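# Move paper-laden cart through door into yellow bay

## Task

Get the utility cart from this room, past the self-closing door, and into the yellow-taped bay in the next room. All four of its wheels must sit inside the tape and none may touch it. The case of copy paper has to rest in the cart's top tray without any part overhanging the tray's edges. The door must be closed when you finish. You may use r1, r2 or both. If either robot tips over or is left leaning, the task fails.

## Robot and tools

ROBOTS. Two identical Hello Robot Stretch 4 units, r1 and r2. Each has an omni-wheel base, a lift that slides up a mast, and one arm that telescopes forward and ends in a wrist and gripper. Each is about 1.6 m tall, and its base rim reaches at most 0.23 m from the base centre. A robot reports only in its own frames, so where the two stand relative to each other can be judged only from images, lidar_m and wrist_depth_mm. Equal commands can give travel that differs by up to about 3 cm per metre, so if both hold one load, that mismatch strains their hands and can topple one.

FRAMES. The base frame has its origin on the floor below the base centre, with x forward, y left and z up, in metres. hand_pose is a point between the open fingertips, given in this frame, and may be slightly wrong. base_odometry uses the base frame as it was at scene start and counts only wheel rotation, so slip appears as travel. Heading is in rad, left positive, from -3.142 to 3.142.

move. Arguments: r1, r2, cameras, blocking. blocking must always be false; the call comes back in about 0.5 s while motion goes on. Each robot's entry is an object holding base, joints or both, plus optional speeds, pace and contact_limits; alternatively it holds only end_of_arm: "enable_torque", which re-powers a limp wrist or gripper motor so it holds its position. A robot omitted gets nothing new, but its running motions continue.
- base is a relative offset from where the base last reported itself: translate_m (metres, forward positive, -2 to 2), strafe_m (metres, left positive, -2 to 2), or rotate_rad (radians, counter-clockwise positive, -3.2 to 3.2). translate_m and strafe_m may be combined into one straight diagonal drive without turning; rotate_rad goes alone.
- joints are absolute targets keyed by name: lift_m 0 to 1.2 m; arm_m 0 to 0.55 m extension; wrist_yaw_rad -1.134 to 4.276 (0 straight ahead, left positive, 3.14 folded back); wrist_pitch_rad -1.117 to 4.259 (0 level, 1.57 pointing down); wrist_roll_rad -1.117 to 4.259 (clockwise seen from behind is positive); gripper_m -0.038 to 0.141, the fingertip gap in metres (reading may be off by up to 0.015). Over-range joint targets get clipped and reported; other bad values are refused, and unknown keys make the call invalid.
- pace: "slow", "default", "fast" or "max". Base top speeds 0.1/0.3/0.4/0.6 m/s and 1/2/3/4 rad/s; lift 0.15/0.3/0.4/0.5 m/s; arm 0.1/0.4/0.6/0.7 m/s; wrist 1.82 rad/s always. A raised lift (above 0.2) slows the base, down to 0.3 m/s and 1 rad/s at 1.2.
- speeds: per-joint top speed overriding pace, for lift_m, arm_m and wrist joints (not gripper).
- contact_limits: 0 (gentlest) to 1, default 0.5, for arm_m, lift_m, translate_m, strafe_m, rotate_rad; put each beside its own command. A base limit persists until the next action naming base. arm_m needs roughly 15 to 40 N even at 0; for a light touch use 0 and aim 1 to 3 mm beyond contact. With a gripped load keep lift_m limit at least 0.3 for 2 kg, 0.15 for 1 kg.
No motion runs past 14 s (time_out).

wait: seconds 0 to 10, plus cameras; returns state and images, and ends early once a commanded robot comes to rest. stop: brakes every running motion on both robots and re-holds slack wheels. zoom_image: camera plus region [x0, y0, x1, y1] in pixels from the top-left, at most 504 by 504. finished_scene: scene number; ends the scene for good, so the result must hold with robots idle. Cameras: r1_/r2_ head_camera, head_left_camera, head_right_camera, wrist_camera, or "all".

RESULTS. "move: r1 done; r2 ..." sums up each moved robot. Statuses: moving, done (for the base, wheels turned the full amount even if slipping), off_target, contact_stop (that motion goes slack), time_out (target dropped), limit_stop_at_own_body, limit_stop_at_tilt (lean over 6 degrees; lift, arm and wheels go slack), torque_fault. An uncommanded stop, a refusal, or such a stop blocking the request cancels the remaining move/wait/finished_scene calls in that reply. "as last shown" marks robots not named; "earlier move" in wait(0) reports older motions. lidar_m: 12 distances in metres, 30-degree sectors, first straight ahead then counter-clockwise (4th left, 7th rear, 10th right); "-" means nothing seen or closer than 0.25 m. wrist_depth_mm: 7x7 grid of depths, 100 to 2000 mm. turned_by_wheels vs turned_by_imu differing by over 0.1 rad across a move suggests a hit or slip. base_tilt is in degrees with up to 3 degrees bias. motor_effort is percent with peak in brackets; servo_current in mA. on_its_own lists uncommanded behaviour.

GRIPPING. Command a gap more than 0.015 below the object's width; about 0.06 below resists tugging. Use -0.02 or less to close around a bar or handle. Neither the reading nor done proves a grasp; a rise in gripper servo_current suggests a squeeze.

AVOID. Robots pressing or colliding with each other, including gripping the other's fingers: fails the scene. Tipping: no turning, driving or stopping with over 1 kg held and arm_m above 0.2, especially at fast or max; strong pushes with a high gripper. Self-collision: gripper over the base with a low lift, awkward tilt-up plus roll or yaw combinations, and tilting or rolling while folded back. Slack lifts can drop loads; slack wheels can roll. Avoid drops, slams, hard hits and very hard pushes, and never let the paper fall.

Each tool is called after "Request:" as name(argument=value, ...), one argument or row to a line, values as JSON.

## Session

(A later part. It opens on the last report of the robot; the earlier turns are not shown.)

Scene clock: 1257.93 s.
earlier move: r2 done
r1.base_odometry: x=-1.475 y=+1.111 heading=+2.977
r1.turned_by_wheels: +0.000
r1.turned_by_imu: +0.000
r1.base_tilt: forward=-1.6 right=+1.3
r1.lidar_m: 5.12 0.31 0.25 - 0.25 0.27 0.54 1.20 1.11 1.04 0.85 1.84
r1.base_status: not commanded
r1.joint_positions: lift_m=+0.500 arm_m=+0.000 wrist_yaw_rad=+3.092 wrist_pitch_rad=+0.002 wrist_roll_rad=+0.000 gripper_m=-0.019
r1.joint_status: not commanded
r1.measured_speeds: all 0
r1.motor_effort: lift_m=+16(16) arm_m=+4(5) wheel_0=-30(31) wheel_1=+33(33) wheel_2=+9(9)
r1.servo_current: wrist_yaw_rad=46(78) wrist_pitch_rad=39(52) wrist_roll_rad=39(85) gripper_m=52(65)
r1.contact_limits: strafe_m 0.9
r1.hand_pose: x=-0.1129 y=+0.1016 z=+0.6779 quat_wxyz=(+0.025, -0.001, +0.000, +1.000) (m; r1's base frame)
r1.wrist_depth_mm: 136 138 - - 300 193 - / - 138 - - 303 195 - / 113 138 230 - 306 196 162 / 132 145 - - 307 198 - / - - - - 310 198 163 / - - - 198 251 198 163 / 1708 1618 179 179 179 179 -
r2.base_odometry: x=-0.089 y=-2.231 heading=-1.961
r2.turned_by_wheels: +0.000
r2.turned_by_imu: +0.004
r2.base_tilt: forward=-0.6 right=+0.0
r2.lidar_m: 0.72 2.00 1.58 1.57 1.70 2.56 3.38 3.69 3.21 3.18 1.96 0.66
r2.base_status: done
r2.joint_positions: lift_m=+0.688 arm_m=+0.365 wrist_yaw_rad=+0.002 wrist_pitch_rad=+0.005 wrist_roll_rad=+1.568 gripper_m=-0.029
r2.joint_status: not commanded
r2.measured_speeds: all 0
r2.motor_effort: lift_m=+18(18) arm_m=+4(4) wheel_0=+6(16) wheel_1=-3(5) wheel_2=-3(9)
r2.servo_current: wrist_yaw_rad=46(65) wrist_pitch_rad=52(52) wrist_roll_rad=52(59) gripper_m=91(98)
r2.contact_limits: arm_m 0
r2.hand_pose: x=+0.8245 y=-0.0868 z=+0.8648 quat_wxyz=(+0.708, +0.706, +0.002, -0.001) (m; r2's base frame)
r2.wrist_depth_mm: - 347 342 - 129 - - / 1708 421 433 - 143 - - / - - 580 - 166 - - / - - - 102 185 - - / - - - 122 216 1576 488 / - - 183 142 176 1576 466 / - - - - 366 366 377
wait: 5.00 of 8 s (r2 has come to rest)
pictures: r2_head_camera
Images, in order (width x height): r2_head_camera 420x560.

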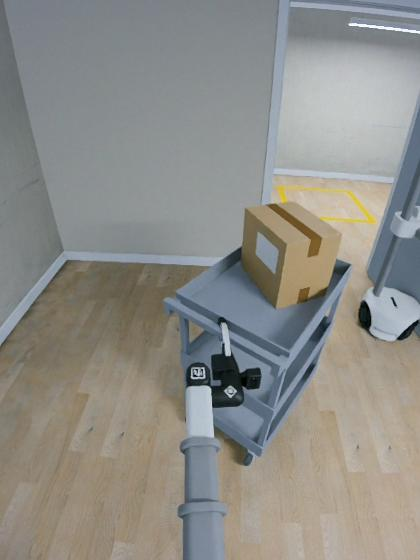

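Request:
move(
  blocking=false,
  cameras=[],
  r2={"base":{"translate_m":0.25,"strafe_m":-0.3},"pace":"slow"},
)

Request:
wait(
  seconds=8,
  cameras=["r2_head_camera"],
)

Scene clock: 1264.80 s.
move: r2 moving
r1: as last shown
r1.lidar_m: 5.09 0.32 0.25 - 0.25 0.25 0.58 1.21 1.12 1.04 0.85 1.84
r1.motor_effort: lift_m=+16(16) arm_m=+4(4) wheel_0=-31(31) wheel_1=+33(33) wheel_2=+9(9)
r1.servo_current: wrist_yaw_rad=33(78) wrist_pitch_rad=33(52) wrist_roll_rad=39(59) gripper_m=52(59)
r1.contact_limits: strafe_m 0.9
r1.wrist_depth_mm: 135 137 - - 301 195 - / - 138 - - 303 195 - / 113 138 229 - 304 197 162 / 132 145 - - 307 197 - / - - - - 309 198 163 / - - - 198 252 198 163 / 1756 1661 179 179 179 179 -
r2.base_odometry: x=-0.102 y=-2.235 heading=-1.960
r2.turned_by_wheels: +0.000
r2.turned_by_imu: +0.001
r2.base_tilt: forward=-0.7 right=+0.0
r2.lidar_m: 0.70 2.02 1.58 1.56 1.73 2.60 3.39 3.71 3.23 3.17 1.94 0.66
r2.base_status: translate_m moving; strafe_m moving
r2.joint_positions: lift_m=+0.688 arm_m=+0.365 wrist_yaw_rad=+0.002 wrist_pitch_rad=+0.005 wrist_roll_rad=+1.568 gripper_m=-0.029
r2.joint_status: not commanded
r2.measured_speeds: translate_m=+0.033 strafe_m=-0.038 rotate_rad=+0.000 lift_m=+0.000 arm_m=+0.000 wrist_yaw_rad=+0.000 wrist_pitch_rad=+0.000 wrist_roll_rad=+0.000
r2.motor_effort: lift_m=+18(18) arm_m=+4(4) wheel_0=+13(15) wheel_1=-3(5) wheel_2=-7(8)
r2.servo_current: wrist_yaw_rad=46(59) wrist_pitch_rad=46(46) wrist_roll_rad=46(52) gripper_m=91(98)
r2.contact_limits: arm_m 0
r2.hand_pose: x=+0.8245 y=-0.0868 z=+0.8648 quat_wxyz=(+0.708, +0.706, +0.002, -0.001) (m; r2's base frame)
r2.wrist_depth_mm: - 347 340 - 129 - - / 1708 427 427 - 141 - - / - - 574 - 166 - - / - - - 102 185 - - / - - - 122 213 1537 508 / - - 183 141 177 1618 462 / - - - - 368 362 375
pictures: none
No camera images: "cameras" was empty.

Scene clock: 1269.47 s.
earlier move: r2 done
r1.base_odometry: x=-1.475 y=+1.111 heading=+2.977
r1.turned_by_wheels: +0.000
r1.turned_by_imu: +0.000
r1.base_tilt: forward=-1.6 right=+1.3
r1.lidar_m: 5.11 0.33 0.25 - 0.25 0.25 0.55 1.20 1.09 0.52 0.51 1.45
r1.base_status: not commanded
r1.joint_positions: lift_m=+0.500 arm_m=+0.000 wrist_yaw_rad=+3.092 wrist_pitch_rad=+0.002 wrist_roll_rad=+0.000 gripper_m=-0.019
r1.joint_status: not commanded
r1.measured_speeds: all 0
r1.motor_effort: lift_m=+16(16) arm_m=+4(5) wheel_0=-31(31) wheel_1=+33(33) wheel_2=+9(9)
r1.servo_current: wrist_yaw_rad=52(78) wrist_pitch_rad=39(52) wrist_roll_rad=52(65) gripper_m=52(59)
r1.contact_limits: strafe_m 0.9
r1.hand_pose: x=-0.1129 y=+0.1016 z=+0.6779 quat_wxyz=(+0.025, -0.001, +0.000, +1.000) (m; r1's base frame)
r1.wrist_depth_mm: 136 137 - - 298 193 - / - 138 - - 304 195 - / 113 138 230 - 306 196 162 / 131 145 - - 307 197 - / - - - - 309 197 163 / - - - 198 250 198 163 / 1756 1618 179 179 179 179 -
r2.base_odometry: x=-0.462 y=-2.349 heading=-1.961
r2.turned_by_wheels: +0.000
r2.turned_by_imu: +0.003
r2.base_tilt: forward=-0.7 right=+0.1
r2.lidar_m: 0.71 2.31 1.88 1.82 2.00 3.04 3.69 3.74 2.95 2.92 1.65 0.72
r2.base_status: done
r2.joint_positions: lift_m=+0.688 arm_m=+0.365 wrist_yaw_rad=+0.003 wrist_pitch_rad=+0.005 wrist_roll_rad=+1.568 gripper_m=-0.029
r2.joint_status: not commanded
r2.measured_speeds: all 0
r2.motor_effort: lift_m=+18(18) arm_m=+4(4) wheel_0=+6(15) wheel_1=-3(6) wheel_2=-5(8)
r2.servo_current: wrist_yaw_rad=46(59) wrist_pitch_rad=39(52) wrist_roll_rad=52(59) gripper_m=91(98)
r2.contact_limits: arm_m 0
r2.hand_pose: x=+0.8245 y=-0.0867 z=+0.8648 quat_wxyz=(+0.708, +0.706, +0.003, -0.001) (m; r2's base frame)
r2.wrist_depth_mm: - 397 399 - 154 - - / - 389 392 106 166 - - / 1537 504 480 114 184 - - / - - 585 129 199 - - / - - - 139 215 1576 - / - - 183 156 178 1499 473 / - - - - - - 1160
wait: 4.67 of 8 s (r2 has come to rest)
pictures: r2_head_camera
Images, in order (width x height): r2_head_camera 420x560.

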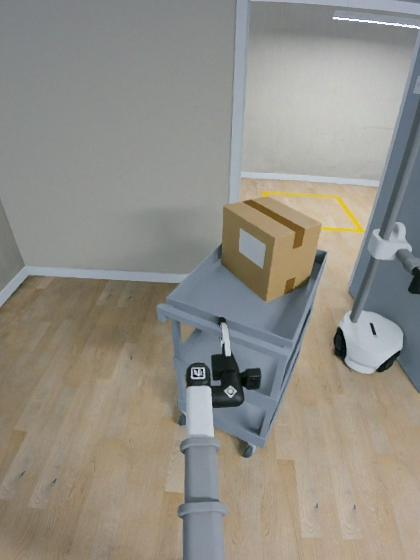

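Request:
move(
  blocking=false,
  cameras=[],
  r2={"base":{"translate_m":0.3,"strafe_m":-0.2},"pace":"slow"},
)

Request:
wait(
  seconds=8,
  cameras=["r2_head_camera","r1_head_right_camera"],
)

Scene clock: 1284.67 s.
move: r2 moving
r1: as last shown
r1.base_tilt: forward=-1.6 right=+1.2
r1.lidar_m: 5.11 0.35 0.25 - 0.25 0.25 0.53 1.20 1.09 0.50 0.50 1.40
r1.servo_current: wrist_yaw_rad=39(65) wrist_pitch_rad=39(46) wrist_roll_rad=46(65) gripper_m=46(59)
r1.contact_limits: strafe_m 0.9
r1.wrist_depth_mm: 136 138 - - 298 193 - / - 138 - - 303 195 - / 113 138 229 - 304 196 162 / 132 145 - - 307 198 - / - - - - 309 198 163 / - - - 199 250 198 163 / 1708 1618 180 180 179 179 -
r2.base_odometry: x=-0.473 y=-2.356 heading=-1.961
r2.turned_by_wheels: +0.000
r2.turned_by_imu: +0.000
r2.base_tilt: forward=-0.7 right=+0.1
r2.lidar_m: 0.75 2.32 1.88 1.85 2.01 3.01 3.70 3.71 2.96 2.90 1.60 0.69
r2.base_status: translate_m moving; strafe_m moving
r2.joint_positions: lift_m=+0.688 arm_m=+0.365 wrist_yaw_rad=+0.003 wrist_pitch_rad=+0.005 wrist_roll_rad=+1.568 gripper_m=-0.029
r2.joint_status: not commanded
r2.measured_speeds: translate_m=+0.045 strafe_m=-0.029 rotate_rad=-0.002 lift_m=+0.000 arm_m=+0.000 wrist_yaw_rad=+0.000 wrist_pitch_rad=+0.000 wrist_roll_rad=+0.000
r2.motor_effort: lift_m=+18(18) arm_m=+3(4) wheel_0=+7(16) wheel_1=-5(5) wheel_2=-9(9)
r2.servo_current: wrist_yaw_rad=46(59) wrist_pitch_rad=39(52) wrist_roll_rad=39(52) gripper_m=98(98)
r2.contact_limits: arm_m 0
r2.hand_pose: x=+0.8245 y=-0.0867 z=+0.8648 quat_wxyz=(+0.708, +0.706, +0.003, -0.001) (m; r2's base frame)
r2.wrist_depth_mm: - 402 399 102 155 - - / - 387 389 107 167 - - / 1618 496 480 115 182 - - / - - 591 129 199 - - / - - - 140 215 1576 - / - - 183 156 178 1464 480 / - - - - - - 1182
pictures: none
No camera images: "cameras" was empty.

Scene clock: 1288.93 s.
earlier move: r2 done
r1.base_odometry: x=-1.475 y=+1.111 heading=+2.977
r1.turned_by_wheels: +0.000
r1.turned_by_imu: +0.000
r1.base_tilt: forward=-1.6 right=+1.3
r1.lidar_m: 5.12 0.33 0.25 - 0.25 0.25 0.56 1.21 0.35 0.34 0.47 1.15
r1.base_status: not commanded
r1.joint_positions: lift_m=+0.500 arm_m=+0.000 wrist_yaw_rad=+3.092 wrist_pitch_rad=+0.002 wrist_roll_rad=+0.000 gripper_m=-0.019
r1.joint_status: not commanded
r1.measured_speeds: all 0
r1.motor_effort: lift_m=+16(16) arm_m=+4(5) wheel_0=-31(32) wheel_1=+33(33) wheel_2=+9(9)
r1.servo_current: wrist_yaw_rad=59(78) wrist_pitch_rad=46(46) wrist_roll_rad=39(65) gripper_m=59(59)
r1.contact_limits: strafe_m 0.9
r1.hand_pose: x=-0.1129 y=+0.1016 z=+0.6779 quat_wxyz=(+0.025, -0.001, +0.000, +1.000) (m; r1's base frame)
r1.wrist_depth_mm: 136 137 - - 298 194 - / - 138 - - 303 196 - / 113 138 230 - 306 196 162 / 131 144 - - 307 198 - / - - - - 307 198 164 / - - - 198 250 198 164 / 1708 1661 179 180 179 179 -
r2.base_odometry: x=-0.761 y=-2.550 heading=-1.961
r2.turned_by_wheels: +0.000
r2.turned_by_imu: +0.001
r2.base_tilt: forward=-0.7 right=+0.1
r2.lidar_m: 0.72 2.01 2.00 1.99 2.18 3.28 4.00 3.52 2.80 2.77 1.21 0.71
r2.base_status: done
r2.joint_positions: lift_m=+0.688 arm_m=+0.365 wrist_yaw_rad=+0.001 wrist_pitch_rad=+0.005 wrist_roll_rad=+1.568 gripper_m=-0.029
r2.joint_status: not commanded
r2.measured_speeds: all 0
r2.motor_effort: lift_m=+18(18) arm_m=+3(4) wheel_0=+3(16) wheel_1=-4(7) wheel_2=-6(12)
r2.servo_current: wrist_yaw_rad=39(65) wrist_pitch_rad=46(52) wrist_roll_rad=46(59) gripper_m=91(98)
r2.contact_limits: arm_m 0
r2.hand_pose: x=+0.8244 y=-0.0871 z=+0.8648 quat_wxyz=(+0.708, +0.706, +0.002, -0.001) (m; r2's base frame)
r2.wrist_depth_mm: - 413 415 103 159 - - / - 384 389 112 170 - - / - 517 473 118 185 - - / - - 603 131 201 - - / - - - 143 216 - - / - - 183 158 179 1281 477 / - - - - - - 1160
wait: 4.27 of 8 s (r2 has come to rest)
pictures: r1_head_right_camera, r2_head_camera
Images, in order (width x height): r1_head_right_camera 420x672, r2_head_camera 420x560.

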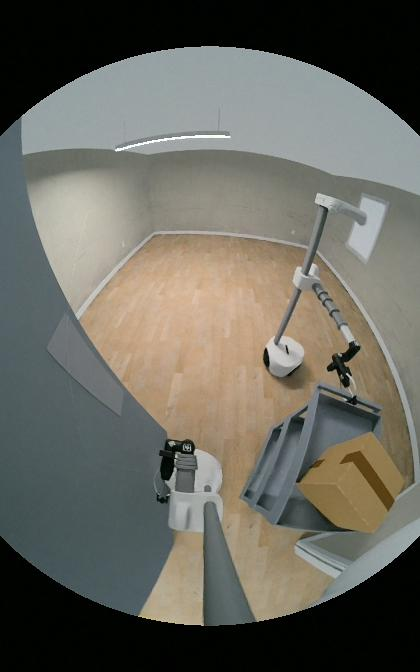

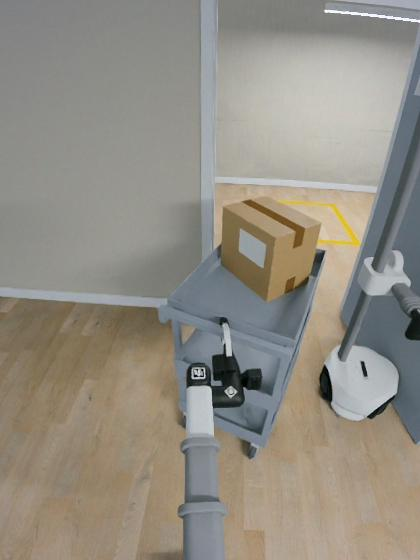

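Request:
move(
  blocking=false,
  cameras=[],
  r2={"base":{"translate_m":0.12,"strafe_m":-0.2},"pace":"slow"},
)

Request:
wait(
  seconds=8,
  cameras=["r2_head_camera","r1_head_right_camera"],
)

Scene clock: 1297.53 s.
move: r2 moving
r1: as last shown
r1.lidar_m: 5.11 0.31 0.25 - 0.25 0.25 0.54 1.21 0.33 0.33 0.45 1.14
r1.motor_effort: lift_m=+16(16) arm_m=+5(5) wheel_0=-31(31) wheel_1=+33(33) wheel_2=+9(9)
r1.servo_current: wrist_yaw_rad=59(72) wrist_pitch_rad=39(46) wrist_roll_rad=72(72) gripper_m=52(52)
r1.contact_limits: strafe_m 0.9
r1.wrist_depth_mm: 136 138 - - 300 193 - / - 138 - - 301 196 - / 113 138 230 - 303 196 162 / 132 145 - - 307 197 - / - - - - 310 198 163 / - - - 199 251 198 163 / 1708 1661 179 180 178 179 -
r2.base_odometry: x=-0.773 y=-2.552 heading=-1.962
r2.turned_by_wheels: +0.000
r2.turned_by_imu: +0.000
r2.base_tilt: forward=-0.7 right=+0.1
r2.lidar_m: 0.72 1.98 2.04 1.99 2.19 3.32 4.03 3.50 2.78 2.74 1.21 0.72
r2.base_status: translate_m moving; strafe_m moving
r2.joint_positions: lift_m=+0.688 arm_m=+0.365 wrist_yaw_rad=+0.001 wrist_pitch_rad=+0.005 wrist_roll_rad=+1.568 gripper_m=-0.029
r2.joint_status: not commanded
r2.measured_speeds: translate_m=+0.026 strafe_m=-0.042 rotate_rad=+0.002 lift_m=+0.000 arm_m=+0.000 wrist_yaw_rad=+0.000 wrist_pitch_rad=+0.000 wrist_roll_rad=+0.000
r2.motor_effort: lift_m=+18(18) arm_m=+4(4) wheel_0=+9(12) wheel_1=-6(6) wheel_2=-8(10)
r2.servo_current: wrist_yaw_rad=33(52) wrist_pitch_rad=46(46) wrist_roll_rad=59(59) gripper_m=85(98)
r2.contact_limits: arm_m 0
r2.hand_pose: x=+0.8244 y=-0.0871 z=+0.8648 quat_wxyz=(+0.708, +0.706, +0.002, -0.001) (m; r2's base frame)
r2.wrist_depth_mm: - 407 407 103 156 - - / - 387 392 110 169 - - / - - 477 117 183 - - / - - 574 131 201 - - / - - - 142 216 - - / - - 183 158 178 1281 477 / - - - - - - 1160
pictures: none
No camera images: "cameras" was empty.

Scene clock: 1300.63 s.
earlier move: r2 done
r1.base_odometry: x=-1.475 y=+1.111 heading=+2.977
r1.turned_by_wheels: +0.000
r1.turned_by_imu: +0.000
r1.base_tilt: forward=-1.6 right=+1.2
r1.lidar_m: 5.13 0.33 0.25 - 0.25 0.25 0.54 0.36 0.30 0.29 0.35 0.88
r1.base_status: not commanded
r1.joint_positions: lift_m=+0.500 arm_m=+0.000 wrist_yaw_rad=+3.092 wrist_pitch_rad=+0.002 wrist_roll_rad=+0.000 gripper_m=-0.019
r1.joint_status: not commanded
r1.measured_speeds: all 0
r1.motor_effort: lift_m=+16(16) arm_m=+4(5) wheel_0=-30(31) wheel_1=+33(34) wheel_2=+9(9)
r1.servo_current: wrist_yaw_rad=39(72) wrist_pitch_rad=39(52) wrist_roll_rad=39(72) gripper_m=52(59)
r1.contact_limits: strafe_m 0.9
r1.hand_pose: x=-0.1129 y=+0.1016 z=+0.6779 quat_wxyz=(+0.025, -0.001, +0.000, +1.000) (m; r1's base frame)
r1.wrist_depth_mm: 136 138 - - 300 193 - / - 138 - - 304 195 - / 113 138 229 - 304 196 162 / 132 145 - - 306 198 - / - - - - 309 198 163 / - - - 199 250 197 163 / 1618 1618 179 180 179 179 -
r2.base_odometry: x=-0.991 y=-2.585 heading=-1.961
r2.turned_by_wheels: +0.000
r2.turned_by_imu: +0.002
r2.base_tilt: forward=-0.6 right=+0.1
r2.lidar_m: 0.75 1.82 2.20 2.16 2.37 3.58 4.17 3.24 2.59 2.57 1.05 0.74
r2.base_status: done
r2.joint_positions: lift_m=+0.688 arm_m=+0.365 wrist_yaw_rad=+0.002 wrist_pitch_rad=+0.005 wrist_roll_rad=+1.568 gripper_m=-0.029
r2.joint_status: not commanded
r2.measured_speeds: all 0
r2.motor_effort: lift_m=+18(18) arm_m=+4(4) wheel_0=+6(16) wheel_1=-4(6) wheel_2=-4(10)
r2.servo_current: wrist_yaw_rad=46(59) wrist_pitch_rad=46(52) wrist_roll_rad=46(59) gripper_m=91(98)
r2.contact_limits: arm_m 0
r2.hand_pose: x=+0.8245 y=-0.0868 z=+0.8648 quat_wxyz=(+0.708, +0.706, +0.002, -0.001) (m; r2's base frame)
r2.wrist_depth_mm: - - 504 122 178 - - / - 442 430 127 186 - - / - 452 436 135 197 - - / - - 530 145 210 - - / - - 627 153 220 - - / - - 183 166 178 - 504 / - - - - - - 466
wait: 3.10 of 8 s (r2 has come to rest)
pictures: r1_head_right_camera, r2_head_camera
Images, in order (width x height): r1_head_right_camera 420x672, r2_head_camera 420x560.

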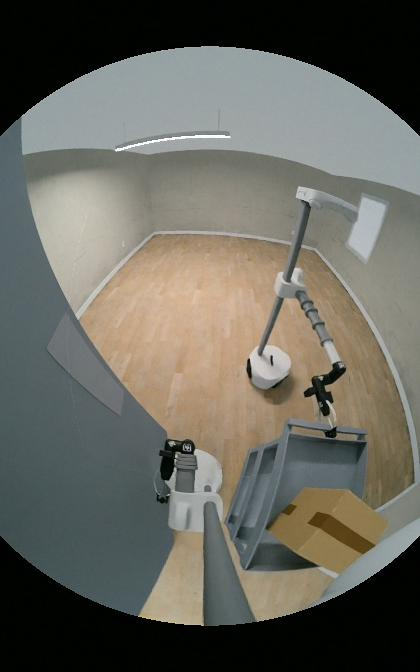

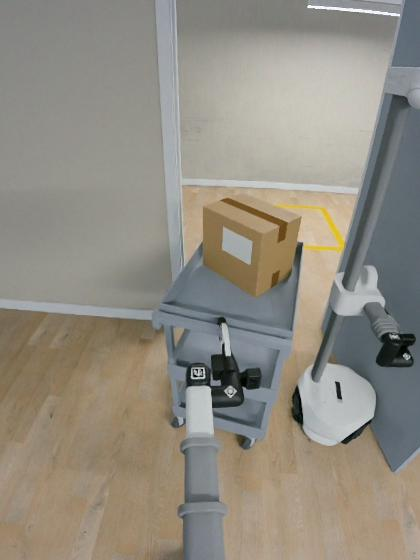

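Request:
move(
  blocking=false,
  cameras=[],
  r2={"base":{"translate_m":0.03,"strafe_m":-0.13},"pace":"slow"},
)

Request:
wait(
  seconds=8,
  cameras=["r2_head_camera","r1_head_right_camera"],
)

Scene clock: 1309.27 s.
move: r2 moving
r1: as last shown
r1.base_tilt: forward=-1.6 right=+1.3
r1.lidar_m: 5.12 0.34 0.25 - 0.25 0.25 0.53 0.36 0.29 0.30 0.33 0.87
r1.motor_effort: lift_m=+16(16) arm_m=+4(4) wheel_0=-31(31) wheel_1=+33(33) wheel_2=+9(9)
r1.servo_current: wrist_yaw_rad=59(59) wrist_pitch_rad=39(46) wrist_roll_rad=46(72) gripper_m=52(52)
r1.contact_limits: strafe_m 0.9
r1.wrist_depth_mm: 135 138 - - 300 193 - / - 138 - - 301 195 - / 113 138 229 - 306 196 162 / 132 144 - - 309 198 - / - - - - 309 198 163 / - - - 198 250 199 163 / 1661 1618 179 180 179 179 -
r2.base_odometry: x=-1.004 y=-2.582 heading=-1.961
r2.turned_by_wheels: +0.000
r2.turned_by_imu: +0.001
r2.base_tilt: forward=-0.6 right=+0.1
r2.lidar_m: 0.75 1.84 2.20 2.19 2.37 3.61 4.18 3.26 2.59 2.56 1.04 0.74
r2.base_status: translate_m moving; strafe_m moving
r2.joint_positions: lift_m=+0.688 arm_m=+0.365 wrist_yaw_rad=+0.002 wrist_pitch_rad=+0.005 wrist_roll_rad=+1.568 gripper_m=-0.029
r2.joint_status: not commanded
r2.measured_speeds: translate_m=+0.012 strafe_m=-0.049 rotate_rad=+0.000 lift_m=+0.000 arm_m=+0.000 wrist_yaw_rad=+0.000 wrist_pitch_rad=+0.000 wrist_roll_rad=+0.000
r2.motor_effort: lift_m=+18(18) arm_m=+4(4) wheel_0=+9(17) wheel_1=-4(7) wheel_2=-5(6)
r2.servo_current: wrist_yaw_rad=46(52) wrist_pitch_rad=39(46) wrist_roll_rad=39(52) gripper_m=85(98)
r2.contact_limits: arm_m 0
r2.hand_pose: x=+0.8245 y=-0.0868 z=+0.8648 quat_wxyz=(+0.708, +0.706, +0.002, -0.001) (m; r2's base frame)
r2.wrist_depth_mm: - - 508 123 177 - - / - 449 433 128 187 - - / - 449 439 136 198 - - / - - 525 146 211 - - / - - 615 154 223 - - / - - 184 166 178 - 508 / - - - - - - 452
pictures: none
No camera images: "cameras" was empty.

Scene clock: 1311.33 s.
earlier move: r2 done
r1.base_odometry: x=-1.475 y=+1.111 heading=+2.977
r1.turned_by_wheels: +0.000
r1.turned_by_imu: +0.000
r1.base_tilt: forward=-1.6 right=+1.3
r1.lidar_m: 5.11 0.33 0.25 - 0.25 0.26 0.54 0.29 0.25 0.25 0.25 0.72
r1.base_status: not commanded
r1.joint_positions: lift_m=+0.500 arm_m=+0.000 wrist_yaw_rad=+3.092 wrist_pitch_rad=+0.002 wrist_roll_rad=+0.000 gripper_m=-0.019
r1.joint_status: not commanded
r1.measured_speeds: all 0
r1.motor_effort: lift_m=+16(16) arm_m=+4(5) wheel_0=-30(31) wheel_1=+33(34) wheel_2=+9(9)
r1.servo_current: wrist_yaw_rad=46(65) wrist_pitch_rad=46(52) wrist_roll_rad=59(72) gripper_m=59(59)
r1.contact_limits: strafe_m 0.9
r1.hand_pose: x=-0.1129 y=+0.1016 z=+0.6779 quat_wxyz=(+0.025, -0.001, +0.000, +1.000) (m; r1's base frame)
r1.wrist_depth_mm: 136 138 - - 300 194 - / - 138 - - 304 196 - / 113 138 230 - 306 196 162 / 132 144 - - 307 198 - / - - - - 309 198 163 / - - - 199 249 198 163 / - 1618 179 179 179 179 -
r2.base_odometry: x=-1.122 y=-2.563 heading=-1.961
r2.turned_by_wheels: +0.000
r2.turned_by_imu: +0.001
r2.base_tilt: forward=-0.6 right=+0.1
r2.lidar_m: 0.76 1.79 2.34 2.29 2.51 3.78 - 3.15 2.48 2.45 0.98 0.76
r2.base_status: done
r2.joint_positions: lift_m=+0.688 arm_m=+0.365 wrist_yaw_rad=+0.002 wrist_pitch_rad=+0.005 wrist_roll_rad=+1.568 gripper_m=-0.029
r2.joint_status: not commanded
r2.measured_speeds: all 0
r2.motor_effort: lift_m=+18(18) arm_m=+4(4) wheel_0=+7(17) wheel_1=-3(7) wheel_2=-4(6)
r2.servo_current: wrist_yaw_rad=52(59) wrist_pitch_rad=46(52) wrist_roll_rad=59(59) gripper_m=91(104)
r2.contact_limits: arm_m 0
r2.hand_pose: x=+0.8245 y=-0.0868 z=+0.8648 quat_wxyz=(+0.708, +0.706, +0.002, -0.001) (m; r2's base frame)
r2.wrist_depth_mm: - - - 142 196 1537 - / - - 525 146 204 - - / - 445 445 150 211 809 - / - - 480 156 219 820 - / - - 569 162 226 - - / - - 185 169 178 544 - / - - - - 242 - 488
wait: 2.07 of 8 s (r2 has come to rest)
pictures: r1_head_right_camera, r2_head_camera
Images, in order (width x height): r1_head_right_camera 420x672, r2_head_camera 420x560.

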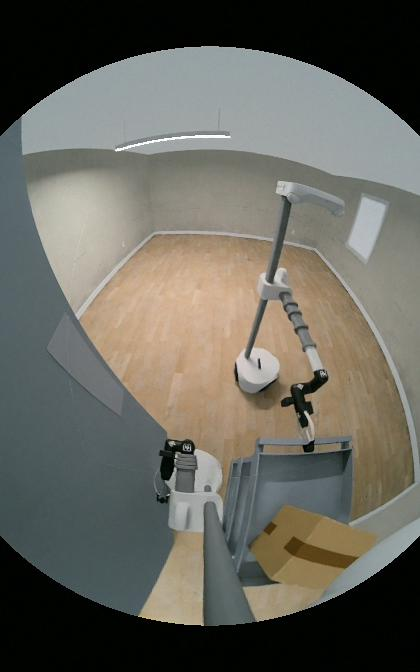

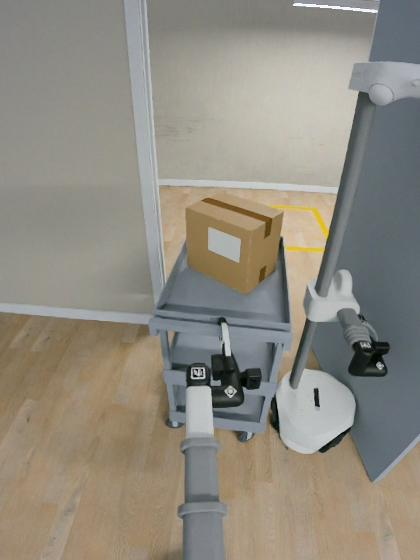

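Request:
move(
  blocking=false,
  cameras=[],
  r2={"base":{"translate_m":-0.1,"strafe_m":-0.14},"pace":"slow"},
)

Request:
wait(
  seconds=8,
  cameras=["r2_head_camera","r1_head_right_camera"],
)

Scene clock: 1327.77 s.
move: r2 moving
r1: as last shown
r1.lidar_m: 5.12 0.31 0.25 - 0.25 0.26 0.55 0.30 0.25 0.25 0.25 0.71
r1.motor_effort: lift_m=+16(16) arm_m=+4(4) wheel_0=-31(31) wheel_1=+33(33) wheel_2=+9(9)
r1.servo_current: wrist_yaw_rad=46(59) wrist_pitch_rad=39(52) wrist_roll_rad=46(59) gripper_m=52(59)
r1.contact_limits: strafe_m 0.9
r1.wrist_depth_mm: 136 137 - - 300 194 - / - 138 - - 301 195 - / 113 138 229 - 303 196 162 / 131 144 - - 307 197 - / 549 - - - 309 198 163 / - - - 198 250 199 163 / - 1618 180 179 179 179 -
r2.base_odometry: x=-1.129 y=-2.552 heading=-1.960
r2.turned_by_wheels: +0.001
r2.turned_by_imu: +0.001
r2.base_tilt: forward=-0.7 right=+0.1
r2.lidar_m: 0.77 1.79 2.35 2.30 2.52 3.84 4.22 3.14 2.47 2.42 0.97 0.77
r2.base_status: translate_m moving; strafe_m moving
r2.joint_positions: lift_m=+0.688 arm_m=+0.365 wrist_yaw_rad=+0.002 wrist_pitch_rad=+0.005 wrist_roll_rad=+1.568 gripper_m=-0.029
r2.joint_status: not commanded
r2.measured_speeds: translate_m=-0.028 strafe_m=-0.041 rotate_rad=+0.001 lift_m=+0.000 arm_m=+0.000 wrist_yaw_rad=+0.000 wrist_pitch_rad=+0.000 wrist_roll_rad=+0.000
r2.motor_effort: lift_m=+18(18) arm_m=+4(4) wheel_0=+6(10) wheel_1=-6(8) wheel_2=+12(12)
r2.servo_current: wrist_yaw_rad=52(65) wrist_pitch_rad=39(52) wrist_roll_rad=46(59) gripper_m=91(98)
r2.contact_limits: arm_m 0
r2.hand_pose: x=+0.8245 y=-0.0868 z=+0.8648 quat_wxyz=(+0.708, +0.706, +0.002, -0.001) (m; r2's base frame)
r2.wrist_depth_mm: - - - 143 198 1537 - / - - 539 147 206 - - / - 455 445 151 213 820 - / - 508 480 157 218 820 - / - - 559 163 226 - - / - - 185 169 178 - - / - - - - 242 - 496
pictures: none
No camera images: "cameras" was empty.

Scene clock: 1330.27 s.
earlier move: r2 done
r1.base_odometry: x=-1.475 y=+1.111 heading=+2.977
r1.turned_by_wheels: +0.000
r1.turned_by_imu: +0.000
r1.base_tilt: forward=-1.6 right=+1.2
r1.lidar_m: 0.89 0.33 0.25 - 0.25 0.25 0.53 0.32 0.25 0.25 0.25 0.25
r1.base_status: not commanded
r1.joint_positions: lift_m=+0.500 arm_m=+0.000 wrist_yaw_rad=+3.092 wrist_pitch_rad=+0.002 wrist_roll_rad=+0.000 gripper_m=-0.019
r1.joint_status: not commanded
r1.measured_speeds: all 0
r1.motor_effort: lift_m=+16(16) arm_m=+4(5) wheel_0=-28(31) wheel_1=+31(33) wheel_2=+9(11)
r1.servo_current: wrist_yaw_rad=59(65) wrist_pitch_rad=39(52) wrist_roll_rad=39(65) gripper_m=52(59)
r1.contact_limits: strafe_m 0.9
r1.hand_pose: x=-0.1129 y=+0.1016 z=+0.6779 quat_wxyz=(+0.025, -0.001, +0.000, +1.000) (m; r1's base frame)
r1.wrist_depth_mm: 136 138 - - 300 194 - / - 138 - - 303 195 - / 113 138 229 - 304 196 - / 131 146 - - 306 198 - / - - - - 309 198 163 / - - - 198 252 198 163 / 1756 1576 179 180 179 179 -
r2.base_odometry: x=-1.214 y=-2.417 heading=-1.960
r2.turned_by_wheels: +0.001
r2.turned_by_imu: +0.002
r2.base_tilt: forward=-0.7 right=+0.1
r2.lidar_m: 0.75 0.79 2.48 2.46 2.68 4.06 4.15 2.91 2.31 2.29 0.93 0.79
r2.base_status: done
r2.joint_positions: lift_m=+0.688 arm_m=+0.365 wrist_yaw_rad=+0.010 wrist_pitch_rad=+0.005 wrist_roll_rad=+1.568 gripper_m=-0.029
r2.joint_status: not commanded
r2.measured_speeds: all 0
r2.motor_effort: lift_m=+18(18) arm_m=+4(4) wheel_0=+12(17) wheel_1=+0(11) wheel_2=+12(19)
r2.servo_current: wrist_yaw_rad=52(72) wrist_pitch_rad=39(52) wrist_roll_rad=52(65) gripper_m=91(98)
r2.contact_limits: arm_m 0
r2.hand_pose: x=+0.8251 y=-0.0845 z=+0.8648 quat_wxyz=(+0.708, +0.706, +0.005, +0.002) (m; r2's base frame)
r2.wrist_depth_mm: 459 477 459 177 238 246 452 / - - - 175 237 1430 449 / - - - 174 235 1576 - / - - 539 173 233 842 - / - 473 462 172 232 831 - / - 512 187 171 179 820 - / - - 544 - 229 - -
wait: 2.50 of 8 s (r2 has come to rest)
pictures: r1_head_right_camera, r2_head_camera
Images, in order (width x height): r1_head_right_camera 420x672, r2_head_camera 420x560.

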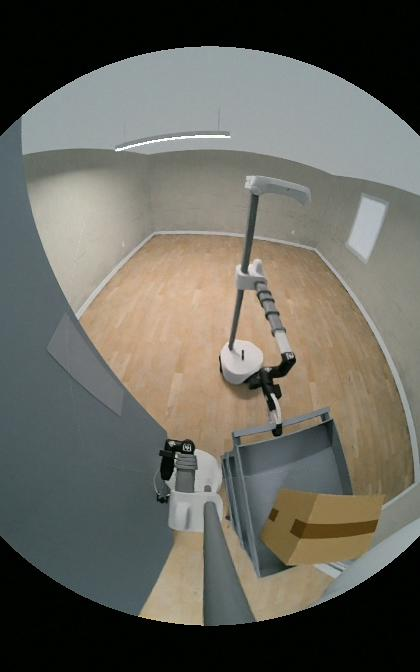

